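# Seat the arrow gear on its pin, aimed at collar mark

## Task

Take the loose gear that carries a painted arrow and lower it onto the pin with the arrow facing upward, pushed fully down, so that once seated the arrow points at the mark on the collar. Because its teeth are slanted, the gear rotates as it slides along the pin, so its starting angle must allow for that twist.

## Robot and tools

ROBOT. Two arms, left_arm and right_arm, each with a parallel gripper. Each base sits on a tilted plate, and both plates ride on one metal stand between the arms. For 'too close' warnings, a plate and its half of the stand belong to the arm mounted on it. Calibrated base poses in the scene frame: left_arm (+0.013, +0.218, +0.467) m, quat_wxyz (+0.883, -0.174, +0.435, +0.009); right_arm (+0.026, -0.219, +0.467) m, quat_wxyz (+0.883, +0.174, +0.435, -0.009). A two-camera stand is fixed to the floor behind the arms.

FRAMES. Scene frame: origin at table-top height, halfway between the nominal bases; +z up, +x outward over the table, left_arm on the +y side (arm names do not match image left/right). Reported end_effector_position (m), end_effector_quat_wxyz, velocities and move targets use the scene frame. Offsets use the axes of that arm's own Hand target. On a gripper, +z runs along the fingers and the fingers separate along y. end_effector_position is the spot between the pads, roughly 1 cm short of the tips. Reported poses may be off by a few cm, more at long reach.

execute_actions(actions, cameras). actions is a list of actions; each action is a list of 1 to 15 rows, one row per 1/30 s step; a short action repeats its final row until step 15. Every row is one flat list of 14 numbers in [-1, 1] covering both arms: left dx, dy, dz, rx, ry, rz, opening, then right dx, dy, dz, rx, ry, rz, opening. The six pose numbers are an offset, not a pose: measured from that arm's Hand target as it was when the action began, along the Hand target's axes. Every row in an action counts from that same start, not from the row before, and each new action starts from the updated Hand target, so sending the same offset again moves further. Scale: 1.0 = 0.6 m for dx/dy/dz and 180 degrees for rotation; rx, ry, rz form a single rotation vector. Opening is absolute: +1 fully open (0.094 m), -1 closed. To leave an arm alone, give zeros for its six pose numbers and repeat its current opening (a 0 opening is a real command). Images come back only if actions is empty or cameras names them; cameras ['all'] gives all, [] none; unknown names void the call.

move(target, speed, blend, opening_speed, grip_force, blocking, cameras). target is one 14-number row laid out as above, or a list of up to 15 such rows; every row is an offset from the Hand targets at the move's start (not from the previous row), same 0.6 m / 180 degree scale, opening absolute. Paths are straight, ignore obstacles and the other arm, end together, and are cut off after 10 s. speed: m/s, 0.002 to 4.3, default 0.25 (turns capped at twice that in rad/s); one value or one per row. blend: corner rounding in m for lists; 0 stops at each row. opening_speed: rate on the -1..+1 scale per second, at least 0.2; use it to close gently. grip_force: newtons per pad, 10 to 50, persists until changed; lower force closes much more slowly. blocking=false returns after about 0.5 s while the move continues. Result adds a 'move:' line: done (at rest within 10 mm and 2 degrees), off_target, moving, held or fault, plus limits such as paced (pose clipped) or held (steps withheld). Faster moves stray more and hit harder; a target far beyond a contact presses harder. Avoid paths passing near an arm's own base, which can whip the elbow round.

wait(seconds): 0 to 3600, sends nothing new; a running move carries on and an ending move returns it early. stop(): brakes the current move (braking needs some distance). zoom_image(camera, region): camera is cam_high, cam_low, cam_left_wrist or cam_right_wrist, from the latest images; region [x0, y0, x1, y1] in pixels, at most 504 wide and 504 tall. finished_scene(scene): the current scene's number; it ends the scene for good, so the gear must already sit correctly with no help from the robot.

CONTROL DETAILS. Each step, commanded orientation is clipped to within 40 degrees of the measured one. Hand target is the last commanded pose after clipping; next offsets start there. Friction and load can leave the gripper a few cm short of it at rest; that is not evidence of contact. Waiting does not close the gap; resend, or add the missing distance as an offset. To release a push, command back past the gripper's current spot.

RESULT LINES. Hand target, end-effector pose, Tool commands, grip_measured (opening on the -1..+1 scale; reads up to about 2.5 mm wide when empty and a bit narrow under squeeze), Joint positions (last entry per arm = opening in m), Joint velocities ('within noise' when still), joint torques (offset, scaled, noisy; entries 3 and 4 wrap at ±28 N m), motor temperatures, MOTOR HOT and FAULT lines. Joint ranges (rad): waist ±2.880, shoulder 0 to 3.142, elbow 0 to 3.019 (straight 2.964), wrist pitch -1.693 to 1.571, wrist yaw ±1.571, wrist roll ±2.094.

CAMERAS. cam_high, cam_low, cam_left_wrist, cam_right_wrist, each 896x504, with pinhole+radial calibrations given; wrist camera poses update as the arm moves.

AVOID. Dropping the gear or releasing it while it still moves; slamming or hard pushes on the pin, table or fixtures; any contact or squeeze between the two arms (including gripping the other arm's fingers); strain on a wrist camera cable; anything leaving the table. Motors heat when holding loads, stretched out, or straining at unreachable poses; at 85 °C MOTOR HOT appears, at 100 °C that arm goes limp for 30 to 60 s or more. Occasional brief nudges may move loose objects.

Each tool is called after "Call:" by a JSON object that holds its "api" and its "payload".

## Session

Call:
{"api": "execute_actions", "payload": {"actions": []}}

Scene clock: 0.00 s.
left_arm: end_effector_position=(+0.6234, +0.3347, +0.2724) grip_measured=+1.000 end_effector_quat_wxyz=(+0.641, +0.246, +0.725, -0.062) | right_arm: end_effector_position=(+0.6363, -0.6627, +0.1747) grip_measured=+1.000 end_effector_quat_wxyz=(+0.241, -0.220, +0.929, +0.176)
Joint positions: left_arm=[0.373 1.505 0.801 1.433 0.799 0.409 0.094] | right_arm=[-0.855 1.718 1.838 -0.742 -1.002 -1.121 0.094]
Joint velocities: within noise
Joint torques (N m): no reading
Motor temperatures (°C): left_arm=[26 29 26 25 25 23 26] | right_arm=[24 28 27 26 24 22 28]
Heat: left arm: hottest shoulder 29 °C; right arm: hottest shoulder 28 °C.
Hand target: left_arm +0.6253, +0.3353, +0.2760; +0.644, +0.248, +0.721, -0.059 | right_arm +0.6489, -0.6690, +0.1883; +0.249, -0.230, +0.926, +0.164
Tool commands: left_gripper/opening=+1.0 right_gripper/opening=+1.0
camera_calibration:
cam_left_wrist: T_world_to_cam=[[-0.42032, -0.8788, -0.22594, 0.61909], [-0.44715, 0.41728, -0.79116, 0.39127], [0.78955, -0.23151, -0.56835, -0.1752]] pos_world=[0.57351, 0.34023, 0.34986]
cam_right_wrist: T_world_to_cam=[[0.48452, -0.84517, -0.22567, -0.82624], [-0.87478, -0.46825, -0.12451, 0.30818], [-0.00044, 0.25774, -0.96621, 0.42942]] pos_world=[0.67011, -0.66468, 0.26682]

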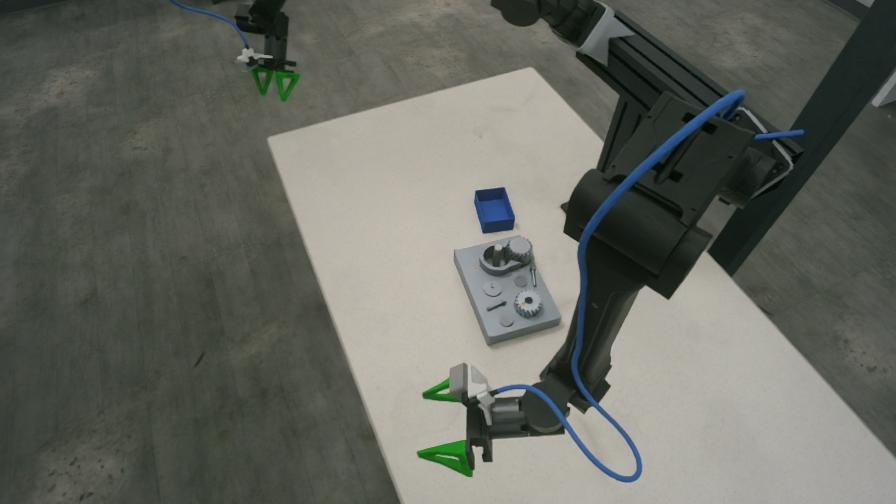

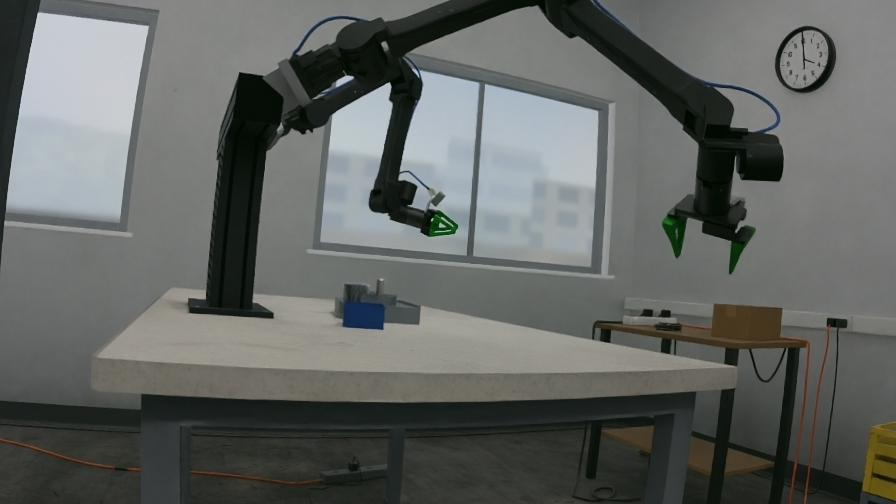

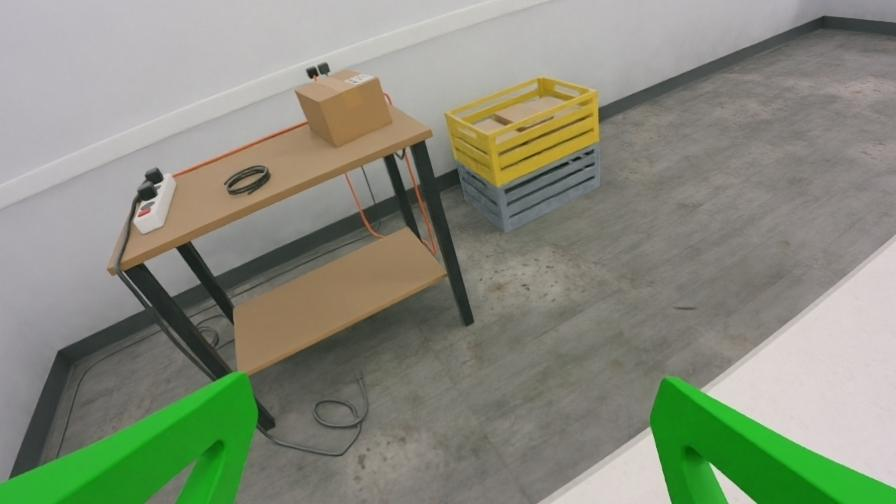

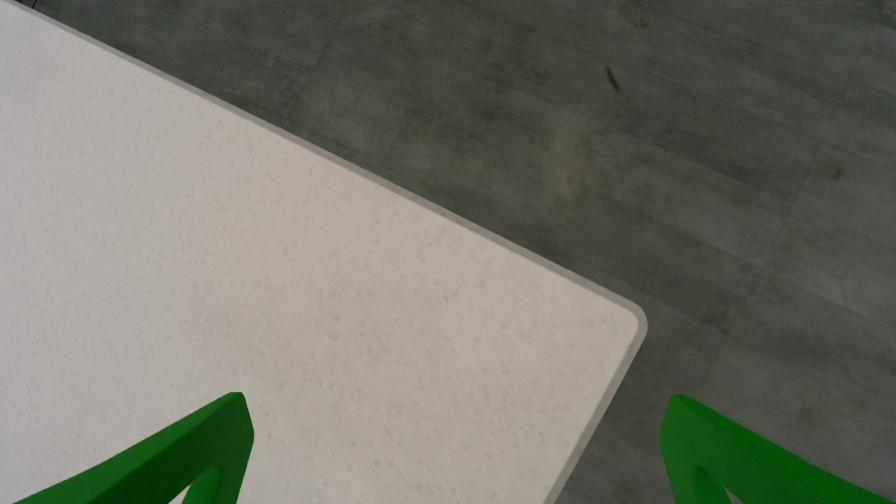

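Call:
{"api": "zoom_image", "payload": {"camera": "cam_high", "region": [440, 225, 575, 355]}}

Call:
{"api": "zoom_image", "payload": {"camera": "cam_low", "region": [325, 265, 435, 340]}}

Scaled by 3.733 from the camera's image (finer frame: 1280x720).

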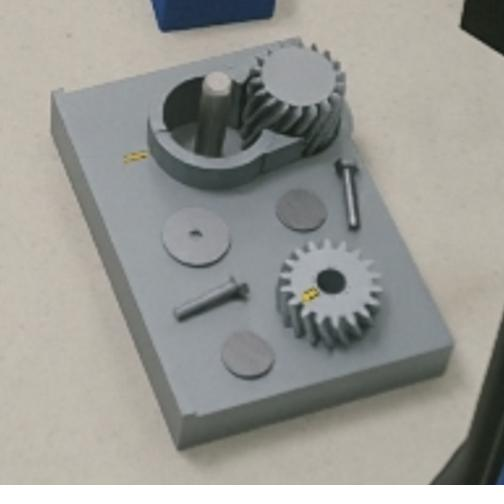

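Scaled by 4.582 from the camera's image (finer frame: 1280x720).

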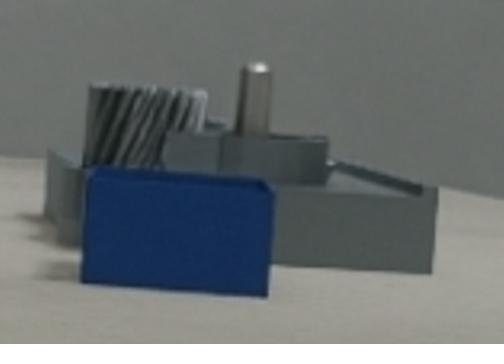

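Call:
{"api": "move", "payload": {"target": [-0.0273,-0.6233,-0.2663,-0.0097,0.4520,-0.1378,1, 0,0,0,0,0,0,1], "speed": 0.45, "cameras": ["cam_high","cam_left_wrist"]}}

Scene clock: 39.33 s.
left_arm: end_effector_position=(+0.3185, +0.0746, +0.2273) grip_measured=+1.000 end_effector_quat_wxyz=(-0.003, +0.072, +0.997, +0.003) | right_arm: end_effector_position=(+0.6363, -0.6627, +0.1747) grip_measured=+1.000 end_effector_quat_wxyz=(+0.241, -0.220, +0.929, +0.176)
Joint positions: left_arm=[-0.569 1.421 0.493 0.065 -0.737 -0.127 0.094] | right_arm=[-0.855 1.718 1.838 -0.742 -1.002 -1.121 0.094]
Joint torques (N m): left_arm=[-9 -4.13 0.01 -0.09 -0.2 -0.23] | right_arm=[-6.12 -17.03 7.91 0.7 -0.53 -0.02]
Heat: left arm: hottest shoulder 31 °C; right arm: hottest shoulder 30 °C.
Hand target: left_arm +0.3204, +0.0696, +0.2304; +0.000, +0.069, +0.998, +0.000 | right_arm +0.6489, -0.6690, +0.1883; +0.249, -0.230, +0.926, +0.164
Off the commanded pose: left_arm 0.006 m, 1 deg | right_arm 0.020 m, 2 deg.
move: done
cam_left_wrist: T_world_to_cam=[[-0.14023, -0.98987, -0.02226, 0.12492], [-0.89012, 0.1162, 0.44066, 0.21138], [-0.43361, 0.08161, -0.8974, 0.42074]] pos_world=[0.38811, 0.06476, 0.28721]

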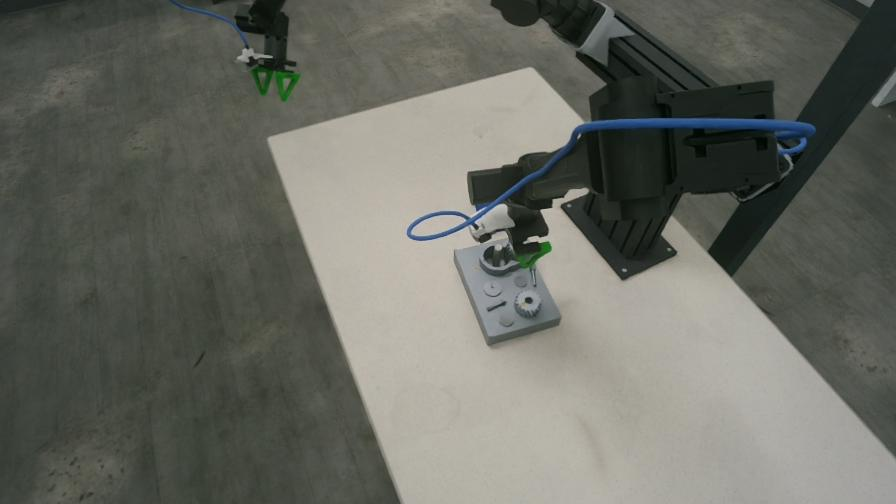

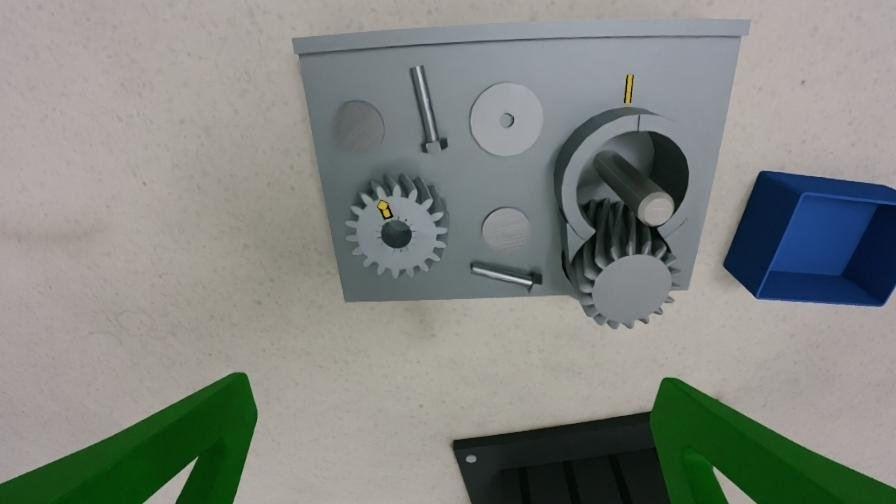

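Call:
{"api": "zoom_image", "payload": {"camera": "cam_left_wrist", "region": [330, 160, 460, 290]}}

Call:
{"api": "zoom_image", "payload": {"camera": "cam_left_wrist", "region": [540, 60, 730, 340]}}

Scaled by 3.877 from the camera's image (finer frame: 1280x720).

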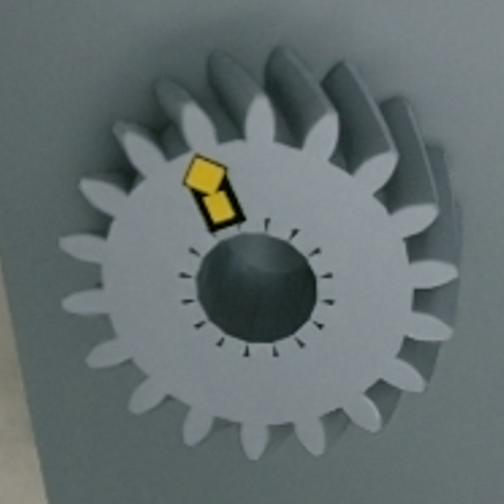

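Scaled by 1.800 from the camera's image (finer frame: 1280x720).

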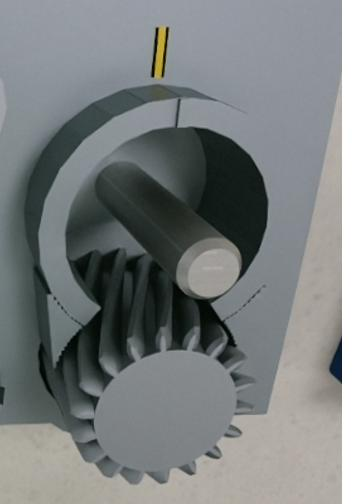

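Call:
{"api": "move", "payload": {"target": [0.0538,0.0652,0.2417,0,0,-0.3383,1, 0,0,0,0,0,0,1], "speed": 0.3, "cameras": ["cam_left_wrist"]}}

Scene clock: 80.27 s.
left_arm: end_effector_position=(+0.2942, +0.1074, +0.0887) grip_measured=+1.000 end_effector_quat_wxyz=(-0.003, -0.438, +0.899, -0.005) | right_arm: end_effector_position=(+0.6363, -0.6627, +0.1747) grip_measured=+1.000 end_effector_quat_wxyz=(+0.241, -0.220, +0.929, +0.176)
Joint positions: left_arm=[-0.246 1.833 0.569 0.57 -0.489 -0.896 0.094] | right_arm=[-0.855 1.718 1.838 -0.742 -1.002 -1.121 0.094]
Joint torques (N m): left_arm=[-6.65 -4.48 -3.9 0.65 -0.07 -0.16] | right_arm=[-6.42 -16.73 7.87 0.75 -0.54 -0.04]
Heat: left arm: hottest shoulder 30 °C; right arm: hottest shoulder 31 °C.
Hand target: left_arm +0.2936, +0.1129, +0.0854; +0.000, -0.446, +0.895, +0.000 | right_arm +0.6489, -0.6690, +0.1883; +0.249, -0.230, +0.926, +0.164
Off the commanded pose: left_arm 0.006 m, 1 deg | right_arm 0.020 m, 2 deg.
move: done
cam_left_wrist: T_world_to_cam=[[0.78934, -0.61386, -0.0108, -0.16394], [-0.54664, -0.7107, 0.44281, 0.23456], [-0.2795, -0.34363, -0.89655, 0.28337]] pos_world=[0.33683, 0.16344, 0.14841]

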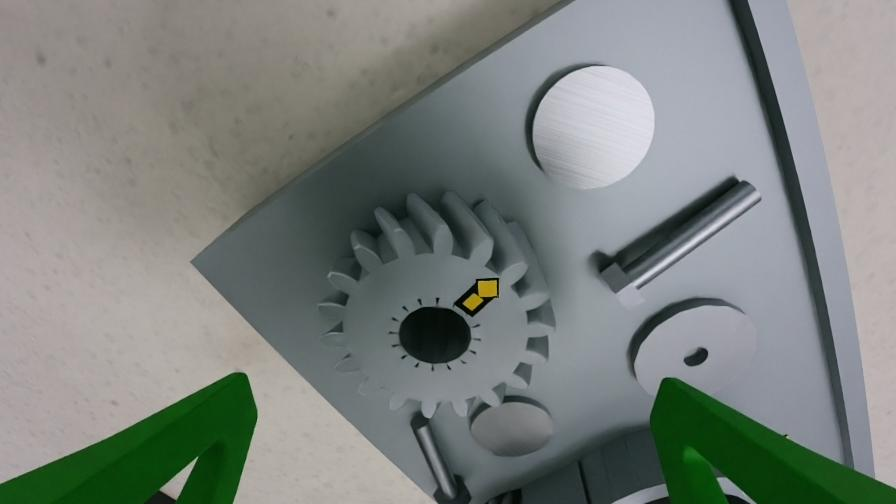

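Call:
{"api": "move", "payload": {"target": [-0.0074,-0.0071,0.0465,0,0,0,1, 0,0,0,0,0,0,1], "speed": 0.1, "cameras": ["cam_left_wrist"]}}

Scene clock: 91.90 s.
left_arm: end_effector_position=(+0.3026, +0.1077, +0.0605) grip_measured=+1.000 end_effector_quat_wxyz=(-0.001, -0.448, +0.894, -0.005) | right_arm: end_effector_position=(+0.6363, -0.6627, +0.1747) grip_measured=+1.000 end_effector_quat_wxyz=(+0.241, -0.220, +0.929, +0.176)
Joint positions: left_arm=[-0.21 1.896 0.637 0.581 -0.461 -0.89 0.094] | right_arm=[-0.855 1.718 1.838 -0.742 -1.002 -1.121 0.094]
Joint torques (N m): left_arm=[-6.59 -4.31 -4.08 0.59 -0.09 0.06] | right_arm=[-6.53 -16.79 7.91 0.69 -0.53 -0.04]
Heat: left arm: hottest shoulder 30 °C; right arm: hottest shoulder 32 °C.
Hand target: left_arm +0.2999, +0.1138, +0.0575; +0.000, -0.446, +0.895, +0.000 | right_arm +0.6489, -0.6690, +0.1883; +0.249, -0.230, +0.926, +0.164
Off the commanded pose: left_arm 0.008 m, 1 deg | right_arm 0.020 m, 2 deg.
move: done
cam_left_wrist: T_world_to_cam=[[0.8025, -0.59659, -0.00791, -0.17673], [-0.53256, -0.72222, 0.44134, 0.24887], [-0.26901, -0.34996, -0.89731, 0.25804]] pos_world=[0.34378, 0.16461, 0.12031]

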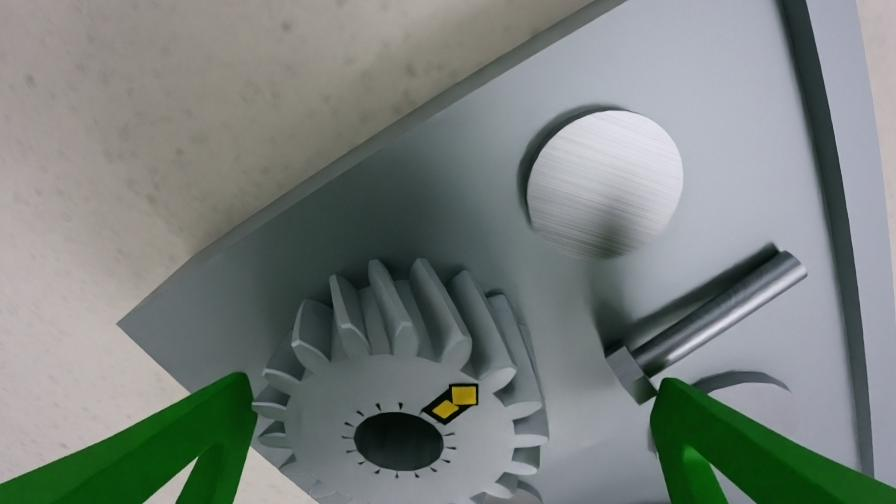

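Call:
{"api": "move", "payload": {"target": [0.0005,0.0187,0.0,0,0,0,1, 0,0,0,0,0,0,1], "speed": 0.1}}

Scene clock: 100.53 s.
left_arm: end_effector_position=(+0.3078, +0.1101, +0.0583) grip_measured=+1.000 end_effector_quat_wxyz=(+0.008, -0.451, +0.892, -0.013) | right_arm: end_effector_position=(+0.6363, -0.6627, +0.1747) grip_measured=+1.000 end_effector_quat_wxyz=(+0.241, -0.220, +0.929, +0.176)
Joint positions: left_arm=[-0.2 1.9 0.637 0.615 -0.446 -0.879 0.094] | right_arm=[-0.855 1.718 1.838 -0.742 -1.002 -1.121 0.094]
Joint torques (N m): left_arm=[-6.07 -4.37 -6.16 0.72 -0.19 0.06] | right_arm=[-6.42 -16.85 7.88 0.65 -0.54 -0.02]
Heat: left arm: hottest shoulder 30 °C; right arm: hottest shoulder 32 °C.
Hand target: left_arm +0.2907, +0.1202, +0.0574; +0.000, -0.446, +0.895, +0.000 | right_arm +0.6489, -0.6690, +0.1883; +0.249, -0.230, +0.926, +0.164
Off the commanded pose: left_arm 0.020 m, 2 deg | right_arm 0.020 m, 2 deg.
move: off_target (left_arm)

Call:
{"api": "execute_actions", "payload": {"actions": []}}

Scene clock: 103.17 s.
left_arm: end_effector_position=(+0.3078, +0.1101, +0.0583) grip_measured=+1.000 end_effector_quat_wxyz=(+0.008, -0.451, +0.892, -0.013) | right_arm: end_effector_position=(+0.6363, -0.6627, +0.1747) grip_measured=+1.000 end_effector_quat_wxyz=(+0.241, -0.220, +0.929, +0.176)
Joint positions: left_arm=[-0.2 1.9 0.637 0.615 -0.446 -0.878 0.094] | right_arm=[-0.855 1.718 1.838 -0.742 -1.002 -1.121 0.094]
Joint velocities: within noise
Joint torques (N m): left_arm=[-6.18 -4.13 -6.02 0.83 -0.19 0.03] | right_arm=[-6.18 -16.97 7.9 0.72 -0.53 -0.03]
Motor temperatures (°C): left_arm=[27 30 26 25 25 23 26] | right_arm=[25 32 31 26 24 22 28]
Heat: left arm: hottest shoulder 30 °C; right arm: hottest shoulder 32 °C.
Hand target: left_arm +0.2907, +0.1202, +0.0574; +0.000, -0.446, +0.895, +0.000 | right_arm +0.6489, -0.6690, +0.1883; +0.249, -0.230, +0.926, +0.164
Tool commands: left_gripper/opening=+1.0 right_gripper/opening=+1.0
Off the commanded pose: left_arm 0.020 m, 2 deg | right_arm 0.020 m, 2 deg.
camera_calibration:
cam_left_wrist: T_world_to_cam=[[0.80677, -0.59068, 0.01486, -0.18268], [-0.53775, -0.72359, 0.43271, 0.25664], [-0.24484, -0.35709, -0.90141, 0.25197]] pos_world=[0.34708, 0.16778, 0.11879]
cam_right_wrist: T_world_to_cam=[[0.48452, -0.84517, -0.22567, -0.82624], [-0.87478, -0.46825, -0.12451, 0.30818], [-0.00044, 0.25774, -0.96621, 0.42942]] pos_world=[0.67011, -0.66468, 0.26682]

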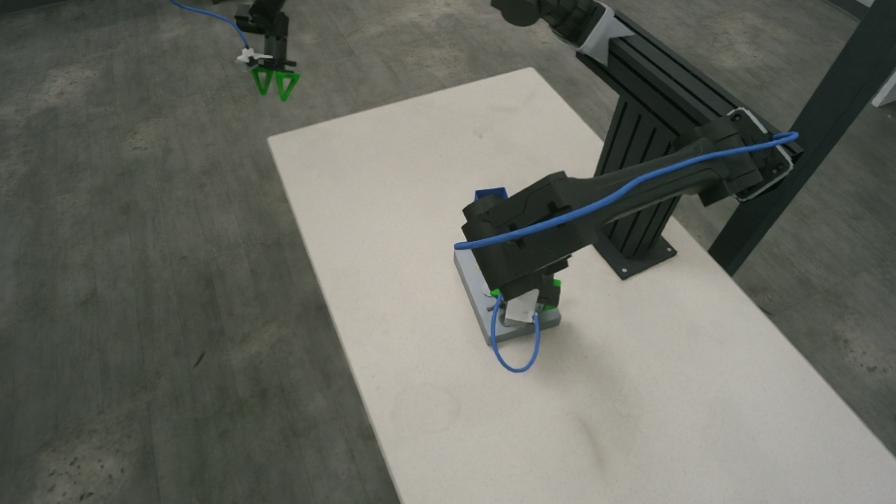

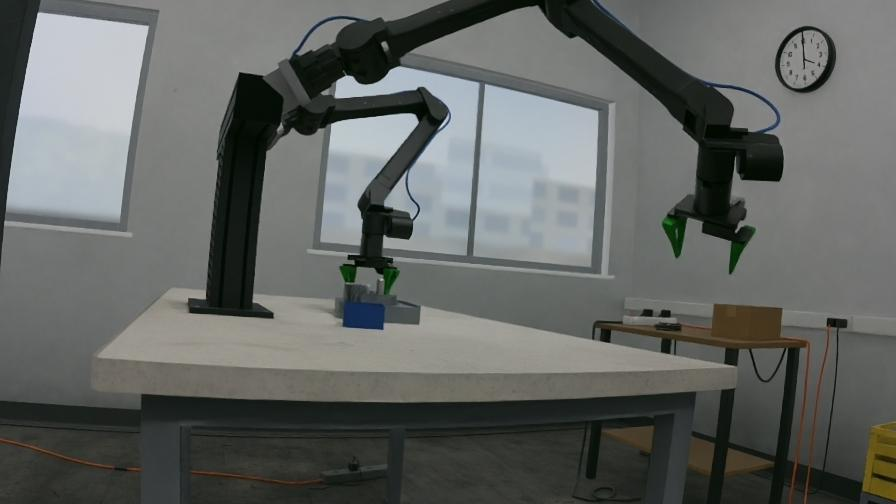

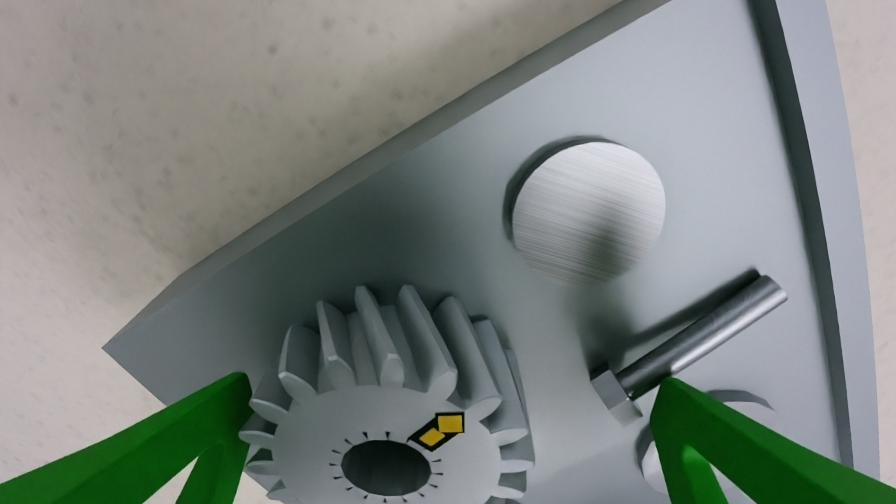

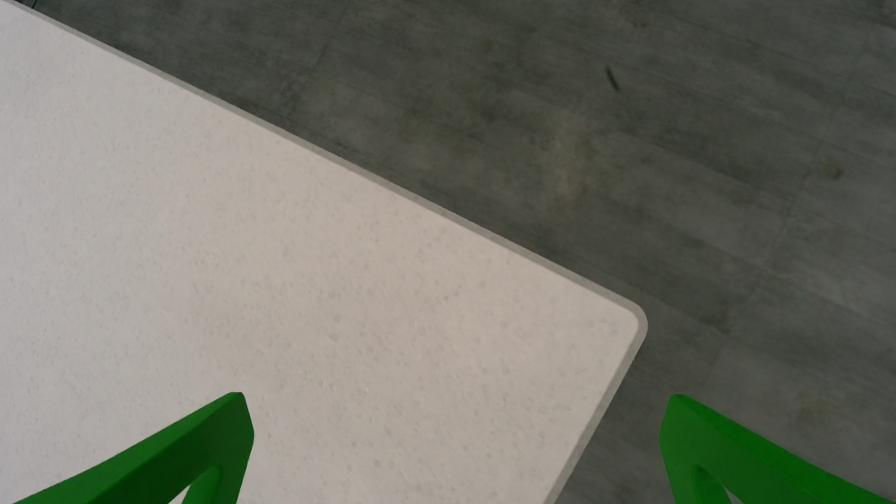

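Call:
{"api": "move", "payload": {"target": [0.0011,-0.0046,-0.0377,0,0,0,1, 0,0,0,0,0,0,1], "speed": 0.15}}

Scene clock: 121.47 s.
left_arm: end_effector_position=(+0.2973, +0.1205, +0.0722) grip_measured=+1.000 end_effector_quat_wxyz=(+0.004, -0.448, +0.894, +0.001) | right_arm: end_effector_position=(+0.6363, -0.6627, +0.1747) grip_measured=+1.000 end_effector_quat_wxyz=(+0.241, -0.220, +0.929, +0.176)
Joint positions: left_arm=[-0.2 1.863 0.592 0.601 -0.468 -0.882 0.094] | right_arm=[-0.855 1.718 1.838 -0.742 -1.002 -1.121 0.094]
Joint torques (N m): left_arm=[-8.59 -6.12 -5.96 0.01 -0.35 -0.14] | right_arm=[-6.42 -16.56 7.92 0.73 -0.55 -0.03]
Heat: left arm: hottest shoulder 30 °C; right arm: hottest shoulder 32 °C.
Hand target: left_arm +0.2924, +0.1181, +0.0801; +0.000, -0.445, +0.895, +0.000 | right_arm +0.6489, -0.6690, +0.1883; +0.249, -0.230, +0.926, +0.164
Off the commanded pose: left_arm 0.010 m, 1 deg | right_arm 0.020 m, 2 deg.
move: done

Call:
{"api": "move", "payload": {"target": [-0.0023,0.0017,0.0327,0,0,0,1, 0,0,0,0,0,0,1], "speed": 0.1, "cameras": ["cam_left_wrist"]}}

Scene clock: 125.80 s.
left_arm: end_effector_position=(+0.2948, +0.1133, +0.0637) grip_measured=+1.000 end_effector_quat_wxyz=(-0.002, -0.447, +0.894, -0.006) | right_arm: end_effector_position=(+0.6363, -0.6627, +0.1747) grip_measured=+1.000 end_effector_quat_wxyz=(+0.241, -0.220, +0.929, +0.176)
Joint positions: left_arm=[-0.2 1.895 0.612 0.607 -0.452 -0.882 0.094] | right_arm=[-0.855 1.718 1.838 -0.742 -1.002 -1.121 0.094]
Joint torques (N m): left_arm=[-6.71 -4.37 -4.45 0.64 -0.08 0.05] | right_arm=[-6.24 -16.85 7.91 0.79 -0.54 -0.04]
Heat: left arm: hottest shoulder 30 °C; right arm: hottest shoulder 32 °C.
Hand target: left_arm +0.2925, +0.1198, +0.0605; +0.000, -0.446, +0.895, +0.000 | right_arm +0.6489, -0.6690, +0.1883; +0.249, -0.230, +0.926, +0.164
Off the commanded pose: left_arm 0.008 m, 1 deg | right_arm 0.020 m, 2 deg.
move: done
cam_left_wrist: T_world_to_cam=[[0.80143, -0.59804, -0.00788, -0.16657], [-0.53346, -0.72073, 0.44268, 0.24732], [-0.27042, -0.35057, -0.89664, 0.26121]] pos_world=[0.33607, 0.17021, 0.12341]

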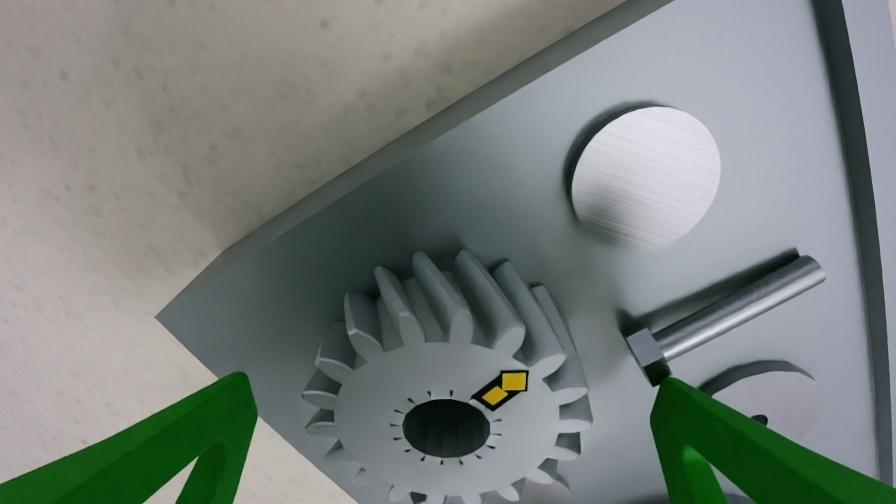

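Call:
{"api": "move", "payload": {"target": [0,0,0,0,0,0,0.1, 0,0,0,0,0,0,1], "speed": 0.1, "grip_force": 35, "cameras": ["cam_left_wrist"]}}

Scene clock: 131.47 s.
left_arm: end_effector_position=(+0.2941, +0.1137, +0.0634) grip_measured=+0.249 end_effector_quat_wxyz=(-0.002, -0.447, +0.895, -0.005) | right_arm: end_effector_position=(+0.6363, -0.6627, +0.1747) grip_measured=+1.000 end_effector_quat_wxyz=(+0.241, -0.220, +0.929, +0.176)
Joint positions: left_arm=[-0.199 1.896 0.612 0.607 -0.452 -0.88 0.059] | right_arm=[-0.855 1.718 1.838 -0.742 -1.002 -1.121 0.094]
Joint torques (N m): left_arm=[-6.18 -4.6 -4.3 0.64 -0.09 0.07] | right_arm=[-6.24 -16.79 7.9 0.7 -0.53 -0.04]
Heat: left arm: hottest shoulder 30 °C; right arm: hottest shoulder 32 °C.
Hand target: left_arm +0.2925, +0.1199, +0.0604; +0.000, -0.446, +0.895, +0.000 | right_arm +0.6489, -0.6690, +0.1883; +0.249, -0.230, +0.926, +0.164
Off the commanded pose: left_arm 0.007 m, 1 deg | right_arm 0.020 m, 2 deg.
grip_force (N): 35, 35
move: done
cam_left_wrist: T_world_to_cam=[[0.80081, -0.59884, -0.00948, -0.16539], [-0.53358, -0.72055, 0.44284, 0.24746], [-0.27202, -0.34957, -0.89655, 0.2613]] pos_world=[0.33557, 0.17061, 0.12311]

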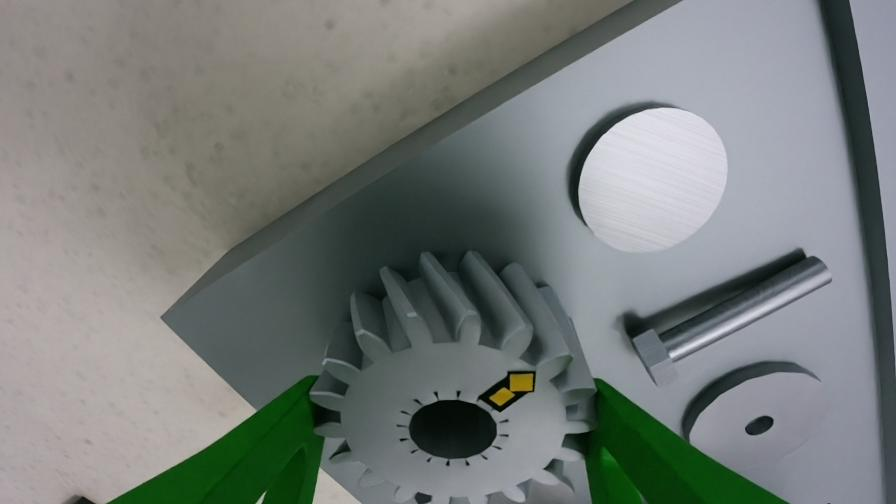

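Call:
{"api": "move", "payload": {"target": [[0,0,-0.1243,0,0,0,0.1, 0,0,0,0,0,0,1],[0.199,-0.0593,-0.1293,0,0,0.4222,0.1, 0,0,0,0,0,0,1]], "speed": 0.3, "blend": [0.03,0], "cameras": ["cam_left_wrist"]}}

Call:
{"api": "zoom_image", "payload": {"camera": "cam_left_wrist", "region": [270, 0, 640, 370]}}

Scene clock: 142.63 s.
left_arm: end_effector_position=(+0.2532, +0.0148, +0.1297) grip_measured=+0.249 end_effector_quat_wxyz=(-0.004, +0.184, +0.983, +0.009) | right_arm: end_effector_position=(+0.6363, -0.6627, +0.1747) grip_measured=+1.000 end_effector_quat_wxyz=(+0.241, -0.220, +0.929, +0.176)
Joint positions: left_arm=[-0.547 1.95 0.595 0.505 -0.736 0.121 0.059] | right_arm=[-0.855 1.718 1.838 -0.742 -1.002 -1.121 0.094]
Joint torques (N m): left_arm=[-13.57 -4.01 -3.54 0.09 -0.22 -0.06] | right_arm=[-6.42 -16.85 7.95 0.68 -0.52 -0.02]
Heat: left arm: hottest shoulder 30 °C; right arm: hottest shoulder 32 °C.
Hand target: left_arm +0.2490, +0.0031, +0.1382; +0.000, +0.200, +0.980, +0.000 | right_arm +0.6489, -0.6690, +0.1883; +0.249, -0.230, +0.926, +0.164
Off the commanded pose: left_arm 0.015 m, 2 deg | right_arm 0.020 m, 2 deg.
grip_force (N): 35, 35
move: off_target (left_arm)
cam_left_wrist: T_world_to_cam=[[-0.35889, -0.93278, -0.03363, 0.11039], [-0.84144, 0.30773, 0.44416, 0.18758], [-0.40396, 0.1877, -0.89531, 0.30025]] pos_world=[0.31874, -0.01112, 0.18922]

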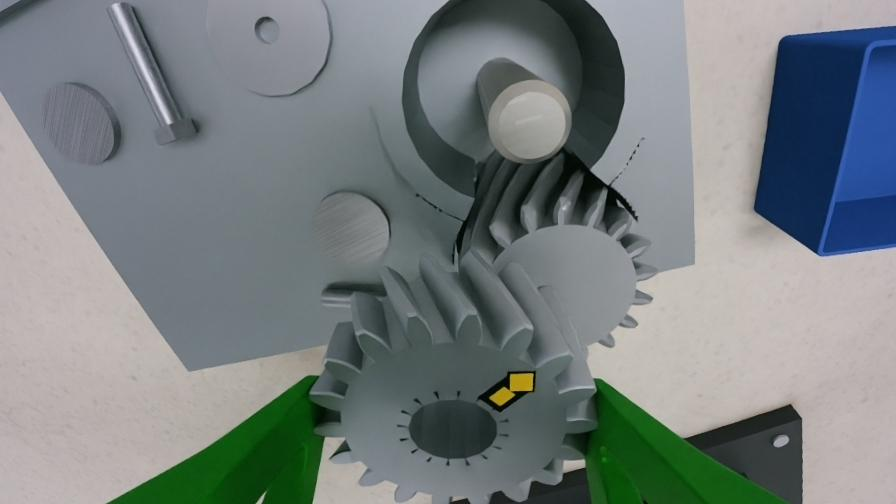

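Scaled by 1.362 from the camera's image (finer frame: 1280x720).

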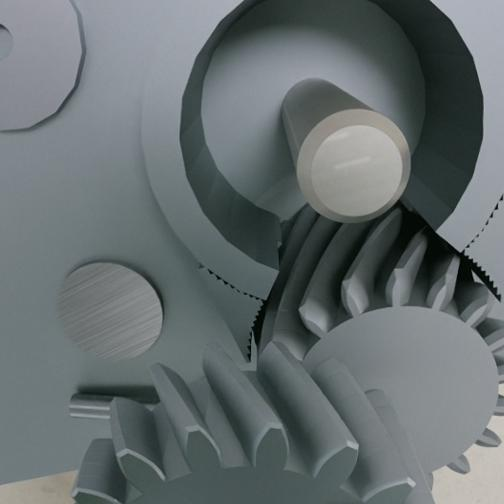

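Call:
{"api": "zoom_image", "payload": {"camera": "cam_left_wrist", "region": [450, 130, 670, 350]}}

Scaled by 2.291 from the camera's image (finer frame: 1280x720).

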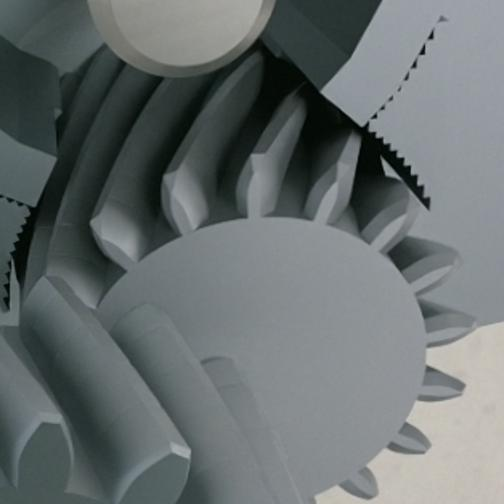

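Call:
{"api": "move", "payload": {"target": [-0.0965,-0.018,0,0,0,0.0133,0.1, 0,0,0,0,0,0,1], "speed": 0.12, "cameras": ["cam_left_wrist"]}}

Scene clock: 186.10 s.
left_arm: end_effector_position=(+0.2960, -0.0178, +0.1244) grip_measured=+0.248 end_effector_quat_wxyz=(-0.010, +0.209, +0.978, +0.011) | right_arm: end_effector_position=(+0.6363, -0.6627, +0.1747) grip_measured=+1.000 end_effector_quat_wxyz=(+0.241, -0.220, +0.929, +0.176)
Joint positions: left_arm=[-0.579 1.93 0.738 0.303 -0.759 0.127 0.059] | right_arm=[-0.855 1.718 1.838 -0.742 -1.002 -1.121 0.094]
Joint torques (N m): left_arm=[-14.74 -6.36 -2.71 -0.03 -0.1 -0.01] | right_arm=[-6.42 -17.03 7.91 0.75 -0.53 -0.03]
Heat: left arm: hottest shoulder 29 °C; right arm: hottest shoulder 33 °C.
Hand target: left_arm +0.2979, -0.0294, +0.1381; +0.000, +0.220, +0.975, +0.000 | right_arm +0.6489, -0.6690, +0.1883; +0.249, -0.230, +0.926, +0.164
Off the commanded pose: left_arm 0.018 m, 2 deg | right_arm 0.020 m, 2 deg.
grip_force (N): 35, 35
move: off_target (left_arm)
cam_left_wrist: T_world_to_cam=[[-0.40623, -0.91313, -0.03431, 0.10969], [-0.81959, 0.34751, 0.45553, 0.2288], [-0.40404, 0.21317, -0.88956, 0.31871]] pos_world=[0.36085, -0.04729, 0.18305]

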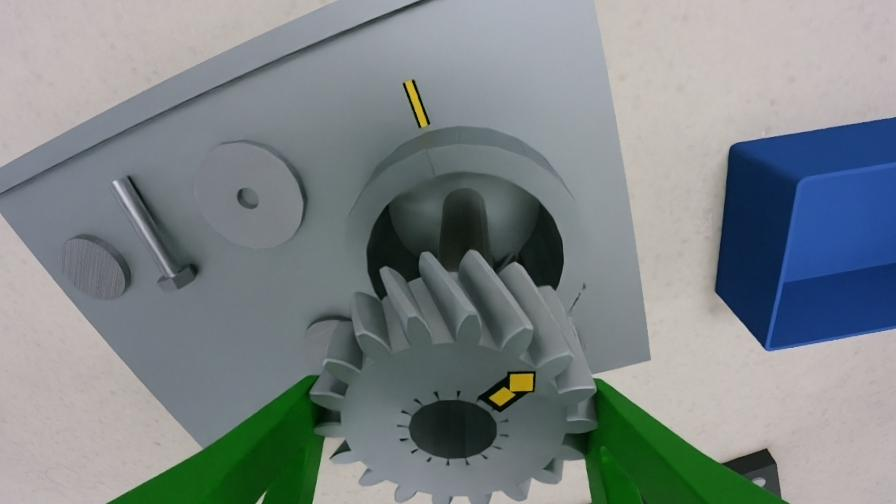

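Call:
{"api": "move", "payload": {"target": [-0.0066,-0.0025,-0.004,0.0055,-0.0077,0,0.1, 0,0,0,0,0,0,1], "speed": 0.08, "cameras": ["cam_left_wrist"]}}

Call:
{"api": "zoom_image", "payload": {"camera": "cam_left_wrist", "region": [340, 110, 600, 370]}}

Scene clock: 200.57 s.
left_arm: end_effector_position=(+0.2984, -0.0216, +0.1243) grip_measured=+0.248 end_effector_quat_wxyz=(-0.004, +0.212, +0.977, +0.002) | right_arm: end_effector_position=(+0.6363, -0.6627, +0.1747) grip_measured=+1.000 end_effector_quat_wxyz=(+0.241, -0.220, +0.929, +0.176)
Joint positions: left_arm=[-0.579 1.93 0.738 0.32 -0.743 0.146 0.059] | right_arm=[-0.855 1.718 1.838 -0.742 -1.002 -1.121 0.094]
Joint torques (N m): left_arm=[-15.09 -6.89 -3.55 0.5 0.08 0] | right_arm=[-6.18 -16.73 7.94 0.72 -0.53 -0.02]
Heat: left arm: hottest shoulder 30 °C; right arm: hottest shoulder 33 °C.
Hand target: left_arm +0.3008, -0.0325, +0.1405; +0.010, +0.220, +0.975, -0.011 | right_arm +0.6489, -0.6690, +0.1883; +0.249, -0.230, +0.926, +0.164
Off the commanded pose: left_arm 0.020 m, 2 deg | right_arm 0.020 m, 2 deg.
grip_force (N): 35, 35
move: off_target (left_arm)
cam_left_wrist: T_world_to_cam=[[-0.41213, -0.91092, -0.01917, 0.10714], [-0.82032, 0.36182, 0.4429, 0.23423], [-0.39651, 0.19826, -0.89637, 0.31873]] pos_world=[0.36268, -0.05035, 0.18401]

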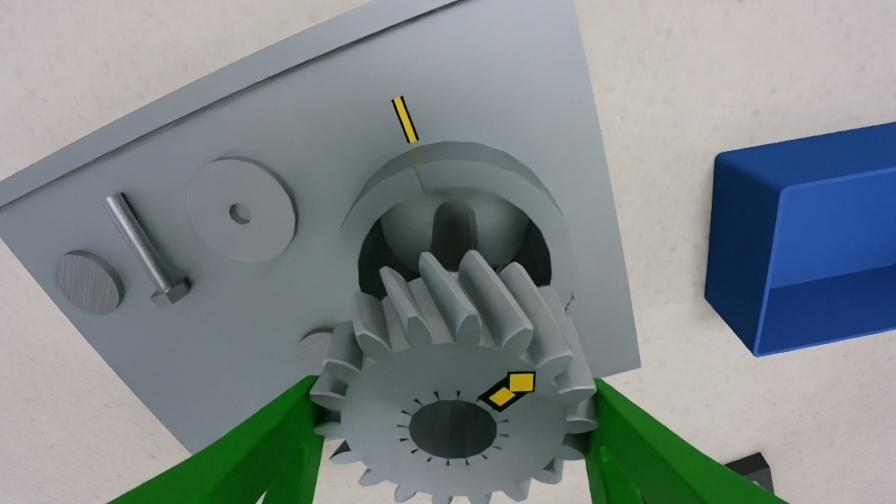

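Scaled by 1.938 from the camera's image (finer frame: 1280x720).

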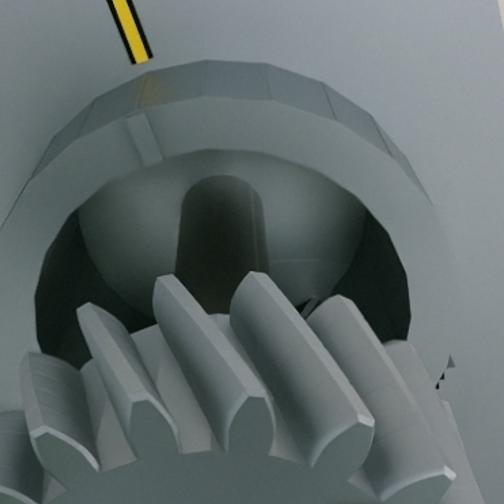

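Call:
{"api": "move", "payload": {"target": [0.0097,0.011,0.0375,0,0,0,0.1, 0,0,0,0,0,0,1], "speed": 0.06, "cameras": ["cam_left_wrist"]}}

Scene clock: 237.93 s.
left_arm: end_effector_position=(+0.3055, -0.0284, +0.1241) grip_measured=+0.248 end_effector_quat_wxyz=(+0.015, +0.219, +0.976, -0.011) | right_arm: end_effector_position=(+0.6363, -0.6627, +0.1747) grip_measured=+1.000 end_effector_quat_wxyz=(+0.241, -0.220, +0.929, +0.176)
Joint positions: left_arm=[-0.579 1.933 0.734 0.379 -0.717 0.195 0.059] | right_arm=[-0.855 1.718 1.838 -0.742 -1.002 -1.121 0.094]
Joint torques (N m): left_arm=[-10.7 -4.25 -2.28 0.84 0.43 -0.04] | right_arm=[-6.42 -16.91 7.94 0.75 -0.53 -0.04]
Heat: left arm: hottest shoulder 31 °C; right arm: hottest shoulder 33 °C.
Hand target: left_arm +0.2989, -0.0247, +0.1178; +0.010, +0.220, +0.975, -0.011 | right_arm +0.6489, -0.6690, +0.1883; +0.249, -0.230, +0.926, +0.164
Off the commanded pose: left_arm 0.010 m, 1 deg | right_arm 0.020 m, 2 deg.
grip_force (N): 35, 35
move: done
cam_left_wrist: T_world_to_cam=[[-0.42422, -0.90556, -0.00069, 0.10546], [-0.82848, 0.38781, 0.40401, 0.25066], [-0.36559, 0.17196, -0.91475, 0.31486]] pos_world=[0.36751, -0.05585, 0.18682]

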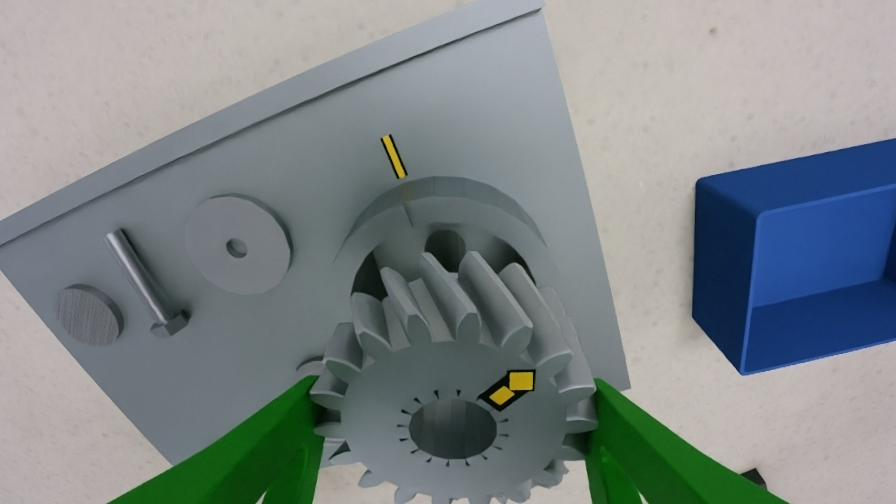

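Call:
{"api": "move", "payload": {"target": [[-0.0080,0.0359,-0.0541,-0.0055,0.0077,0,0.1, 0,0,0,0,0,0,1],[-0.0061,-0.0136,-0.0733,-0.0055,0.0077,0,0.1, 0,0,0,0,0,0,1],[0.0274,0.0135,-0.0545,-0.0055,0.0077,0,0.1, 0,0,0,0,0,0,1],[-0.0031,-0.0085,-0.0384,-0.0055,0.0077,0,0.1, 0,0,0,0,0,0,1],[-0.0033,0.0226,-0.0539,-0.0055,0.0077,0,0.1, 0,0,0,0,0,0,1],[-0.0019,-0.0052,-0.0643,-0.0055,0.0077,0,0.1, 0,0,0,0,0,0,1],[0.0141,0.0087,-0.0541,-0.0055,0.0077,0,0.1, 0,0,0,0,0,0,1],[0.0003,-0.0011,-0.0470,-0.0055,0.0077,0,0.1, 0,0,0,0,0,0,1],[0.0003,0.0107,-0.0538,-0.0055,0.0077,0,0.1, 0,0,0,0,0,0,1],[0.0019,0.0025,-0.0562,-0.0055,0.0077,0,0.1, 0,0,0,0,0,0,1],[0.003,0.0048,-0.0538,-0.0055,0.0077,0,0.1, 0,0,0,0,0,0,1]], "speed": 0.15, "blend": 0.003, "cameras": ["cam_left_wrist"]}}

Scene clock: 287.37 s.
left_arm: end_effector_position=(+0.2995, -0.0184, +0.1449) grip_measured=+0.248 end_effector_quat_wxyz=(-0.002, +0.216, +0.976, +0.003) | right_arm: end_effector_position=(+0.6363, -0.6627, +0.1747) grip_measured=+1.000 end_effector_quat_wxyz=(+0.241, -0.220, +0.929, +0.176)
Joint positions: left_arm=[-0.608 1.875 0.705 0.283 -0.763 0.128 0.059] | right_arm=[-0.855 1.718 1.838 -0.742 -1.002 -1.121 0.094]
Joint torques (N m): left_arm=[-12.81 -5.54 -2.51 0.2 -0.06 -0.09] | right_arm=[-6.36 -16.85 7.9 0.76 -0.52 -0.01]
Heat: left arm: hottest shoulder 30 °C; right arm: hottest shoulder 34 °C.
Hand target: left_arm +0.2980, -0.0205, +0.1500; +0.000, +0.220, +0.975, +0.000 | right_arm +0.6489, -0.6690, +0.1883; +0.249, -0.230, +0.926, +0.164
Off the commanded pose: left_arm 0.006 m, 1 deg | right_arm 0.020 m, 2 deg.
grip_force (N): 35, 35
move: done; blend cut to 0.0026 m at target 9, 0.0011 m at target 10
cam_left_wrist: T_world_to_cam=[[-0.42031, -0.90713, -0.02119, 0.11361], [-0.819, 0.36921, 0.43922, 0.22513], [-0.39061, 0.20197, -0.89813, 0.33556]] pos_world=[0.36321, -0.04783, 0.20491]

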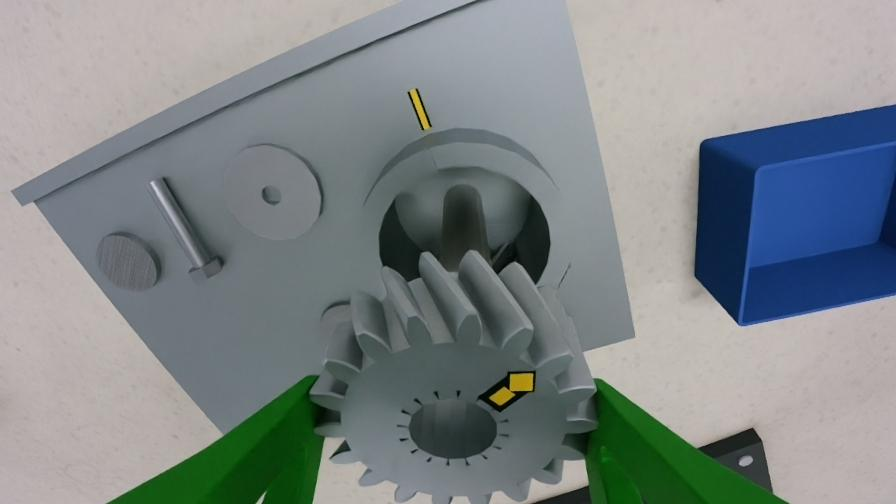

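Call:
{"api": "zoom_image", "payload": {"camera": "cam_left_wrist", "region": [350, 120, 580, 350]}}

Scaled by 2.191 from the camera's image (finer frame: 1280x720).

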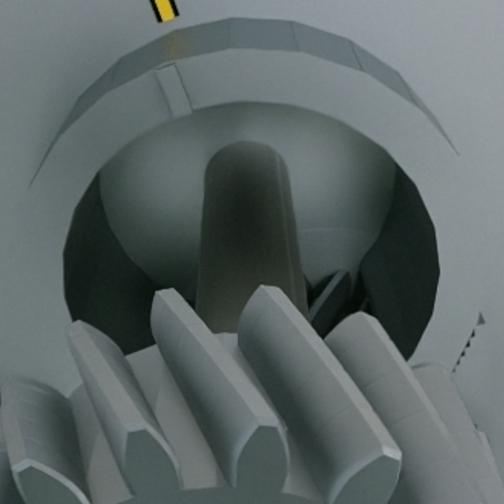

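Call:
{"api": "move", "payload": {"target": [[-0.0084,0.0127,0.0133,0,0,0,0.1, 0,0,0,0,0,0,1],[0.0035,-0.0207,0.0167,0,0,0,0.1, 0,0,0,0,0,0,1],[-0.0154,-0.0099,0.0233,0,0,0,0.1, 0,0,0,0,0,0,1],[0.0090,-0.0012,0.0283,0,0,0,0.1, 0,0,0,0,0,0,1],[-0.0056,0.0049,0.0333,0,0,0,0.1, 0,0,0,0,0,0,1],[0.0011,-0.0140,0.0383,0,0,0,0.1, 0,0,0,0,0,0,1],[-0.0109,-0.0083,0.0433,0,0,0,0.1, 0,0,0,0,0,0,1],[0.0068,-0.0020,0.0467,0,0,0,0.1, 0,0,0,0,0,0,1],[-0.0052,0.0038,0.05,0,0,0,0.1, 0,0,0,0,0,0,1],[0.0011,-0.0140,0.0533,0,0,0,0.1, 0,0,0,0,0,0,1],[-0.0087,-0.0075,0.0567,0,0,0,0.1, 0,0,0,0,0,0,1],[0.0046,-0.0027,0.0567,0,0,0,0.1, 0,0,0,0,0,0,1],[-0.0021,-0.0051,0.0567,0,0,0,0.1, 0,0,0,0,0,0,1]], "speed": 0.1, "blend": 0.003, "cameras": ["cam_left_wrist","cam_low"]}}

Scene clock: 314.23 s.
left_arm: end_effector_position=(+0.2999, -0.0290, +0.1238) grip_measured=+0.248 end_effector_quat_wxyz=(+0.004, +0.221, +0.975, -0.005) | right_arm: end_effector_position=(+0.6363, -0.6627, +0.1747) grip_measured=+1.000 end_effector_quat_wxyz=(+0.241, -0.220, +0.929, +0.176)
Joint positions: left_arm=[-0.585 1.94 0.742 0.345 -0.733 0.173 0.059] | right_arm=[-0.855 1.718 1.838 -0.742 -1.002 -1.121 0.094]
Joint torques (N m): left_arm=[-10.7 -4.01 -1.66 0.61 0.09 -0.02] | right_arm=[-6.24 -16.97 7.87 0.77 -0.54 -0.02]
Heat: left arm: hottest shoulder 30 °C; right arm: hottest shoulder 34 °C.
Hand target: left_arm +0.2977, -0.0238, +0.1160; +0.000, +0.221, +0.975, +0.000 | right_arm +0.6489, -0.6690, +0.1883; +0.249, -0.230, +0.926, +0.164
Off the commanded pose: left_arm 0.010 m, 1 deg | right_arm 0.020 m, 2 deg.
grip_force (N): 35, 35
move: done; blend cut to 0.0021 m at target 12
cam_left_wrist: T_world_to_cam=[[-0.42901, -0.90326, -0.0077, 0.1049], [-0.81884, 0.38529, 0.4255, 0.24072], [-0.38137, 0.18885, -0.90493, 0.31659]] pos_world=[0.36285, -0.05778, 0.18487]
Images, in order (width x height): cam_low 896x504, cam_left_wrist 896x504.

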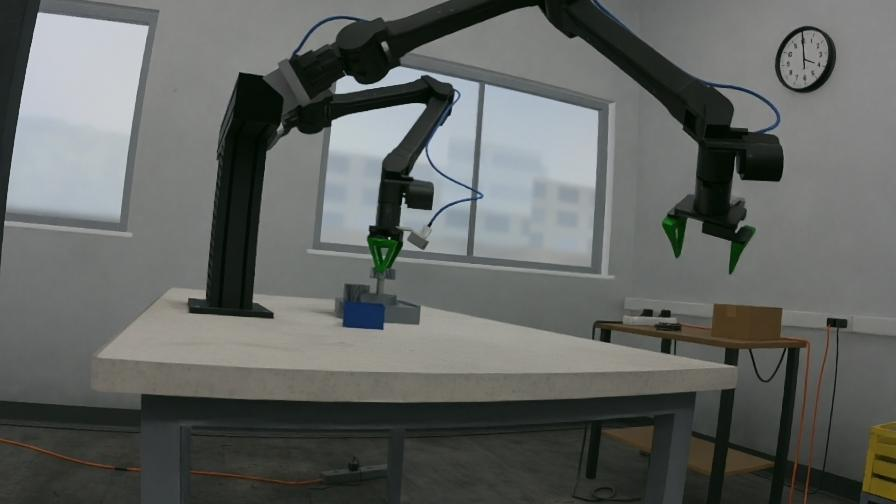

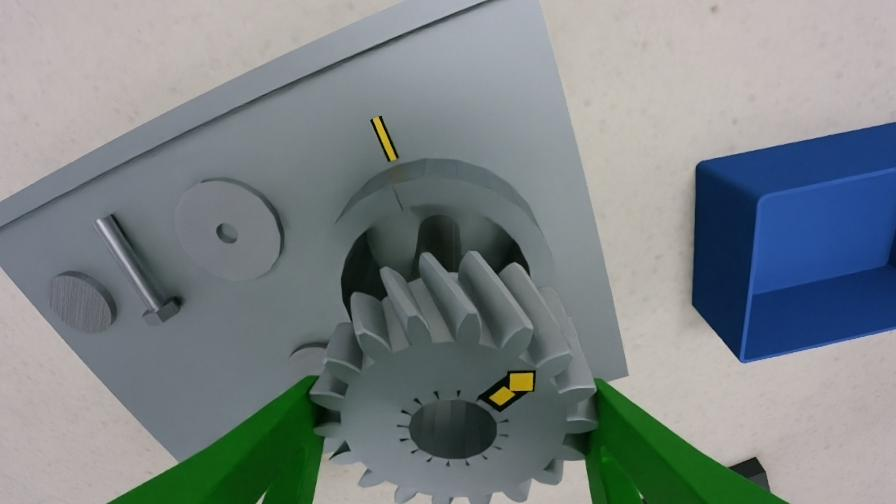

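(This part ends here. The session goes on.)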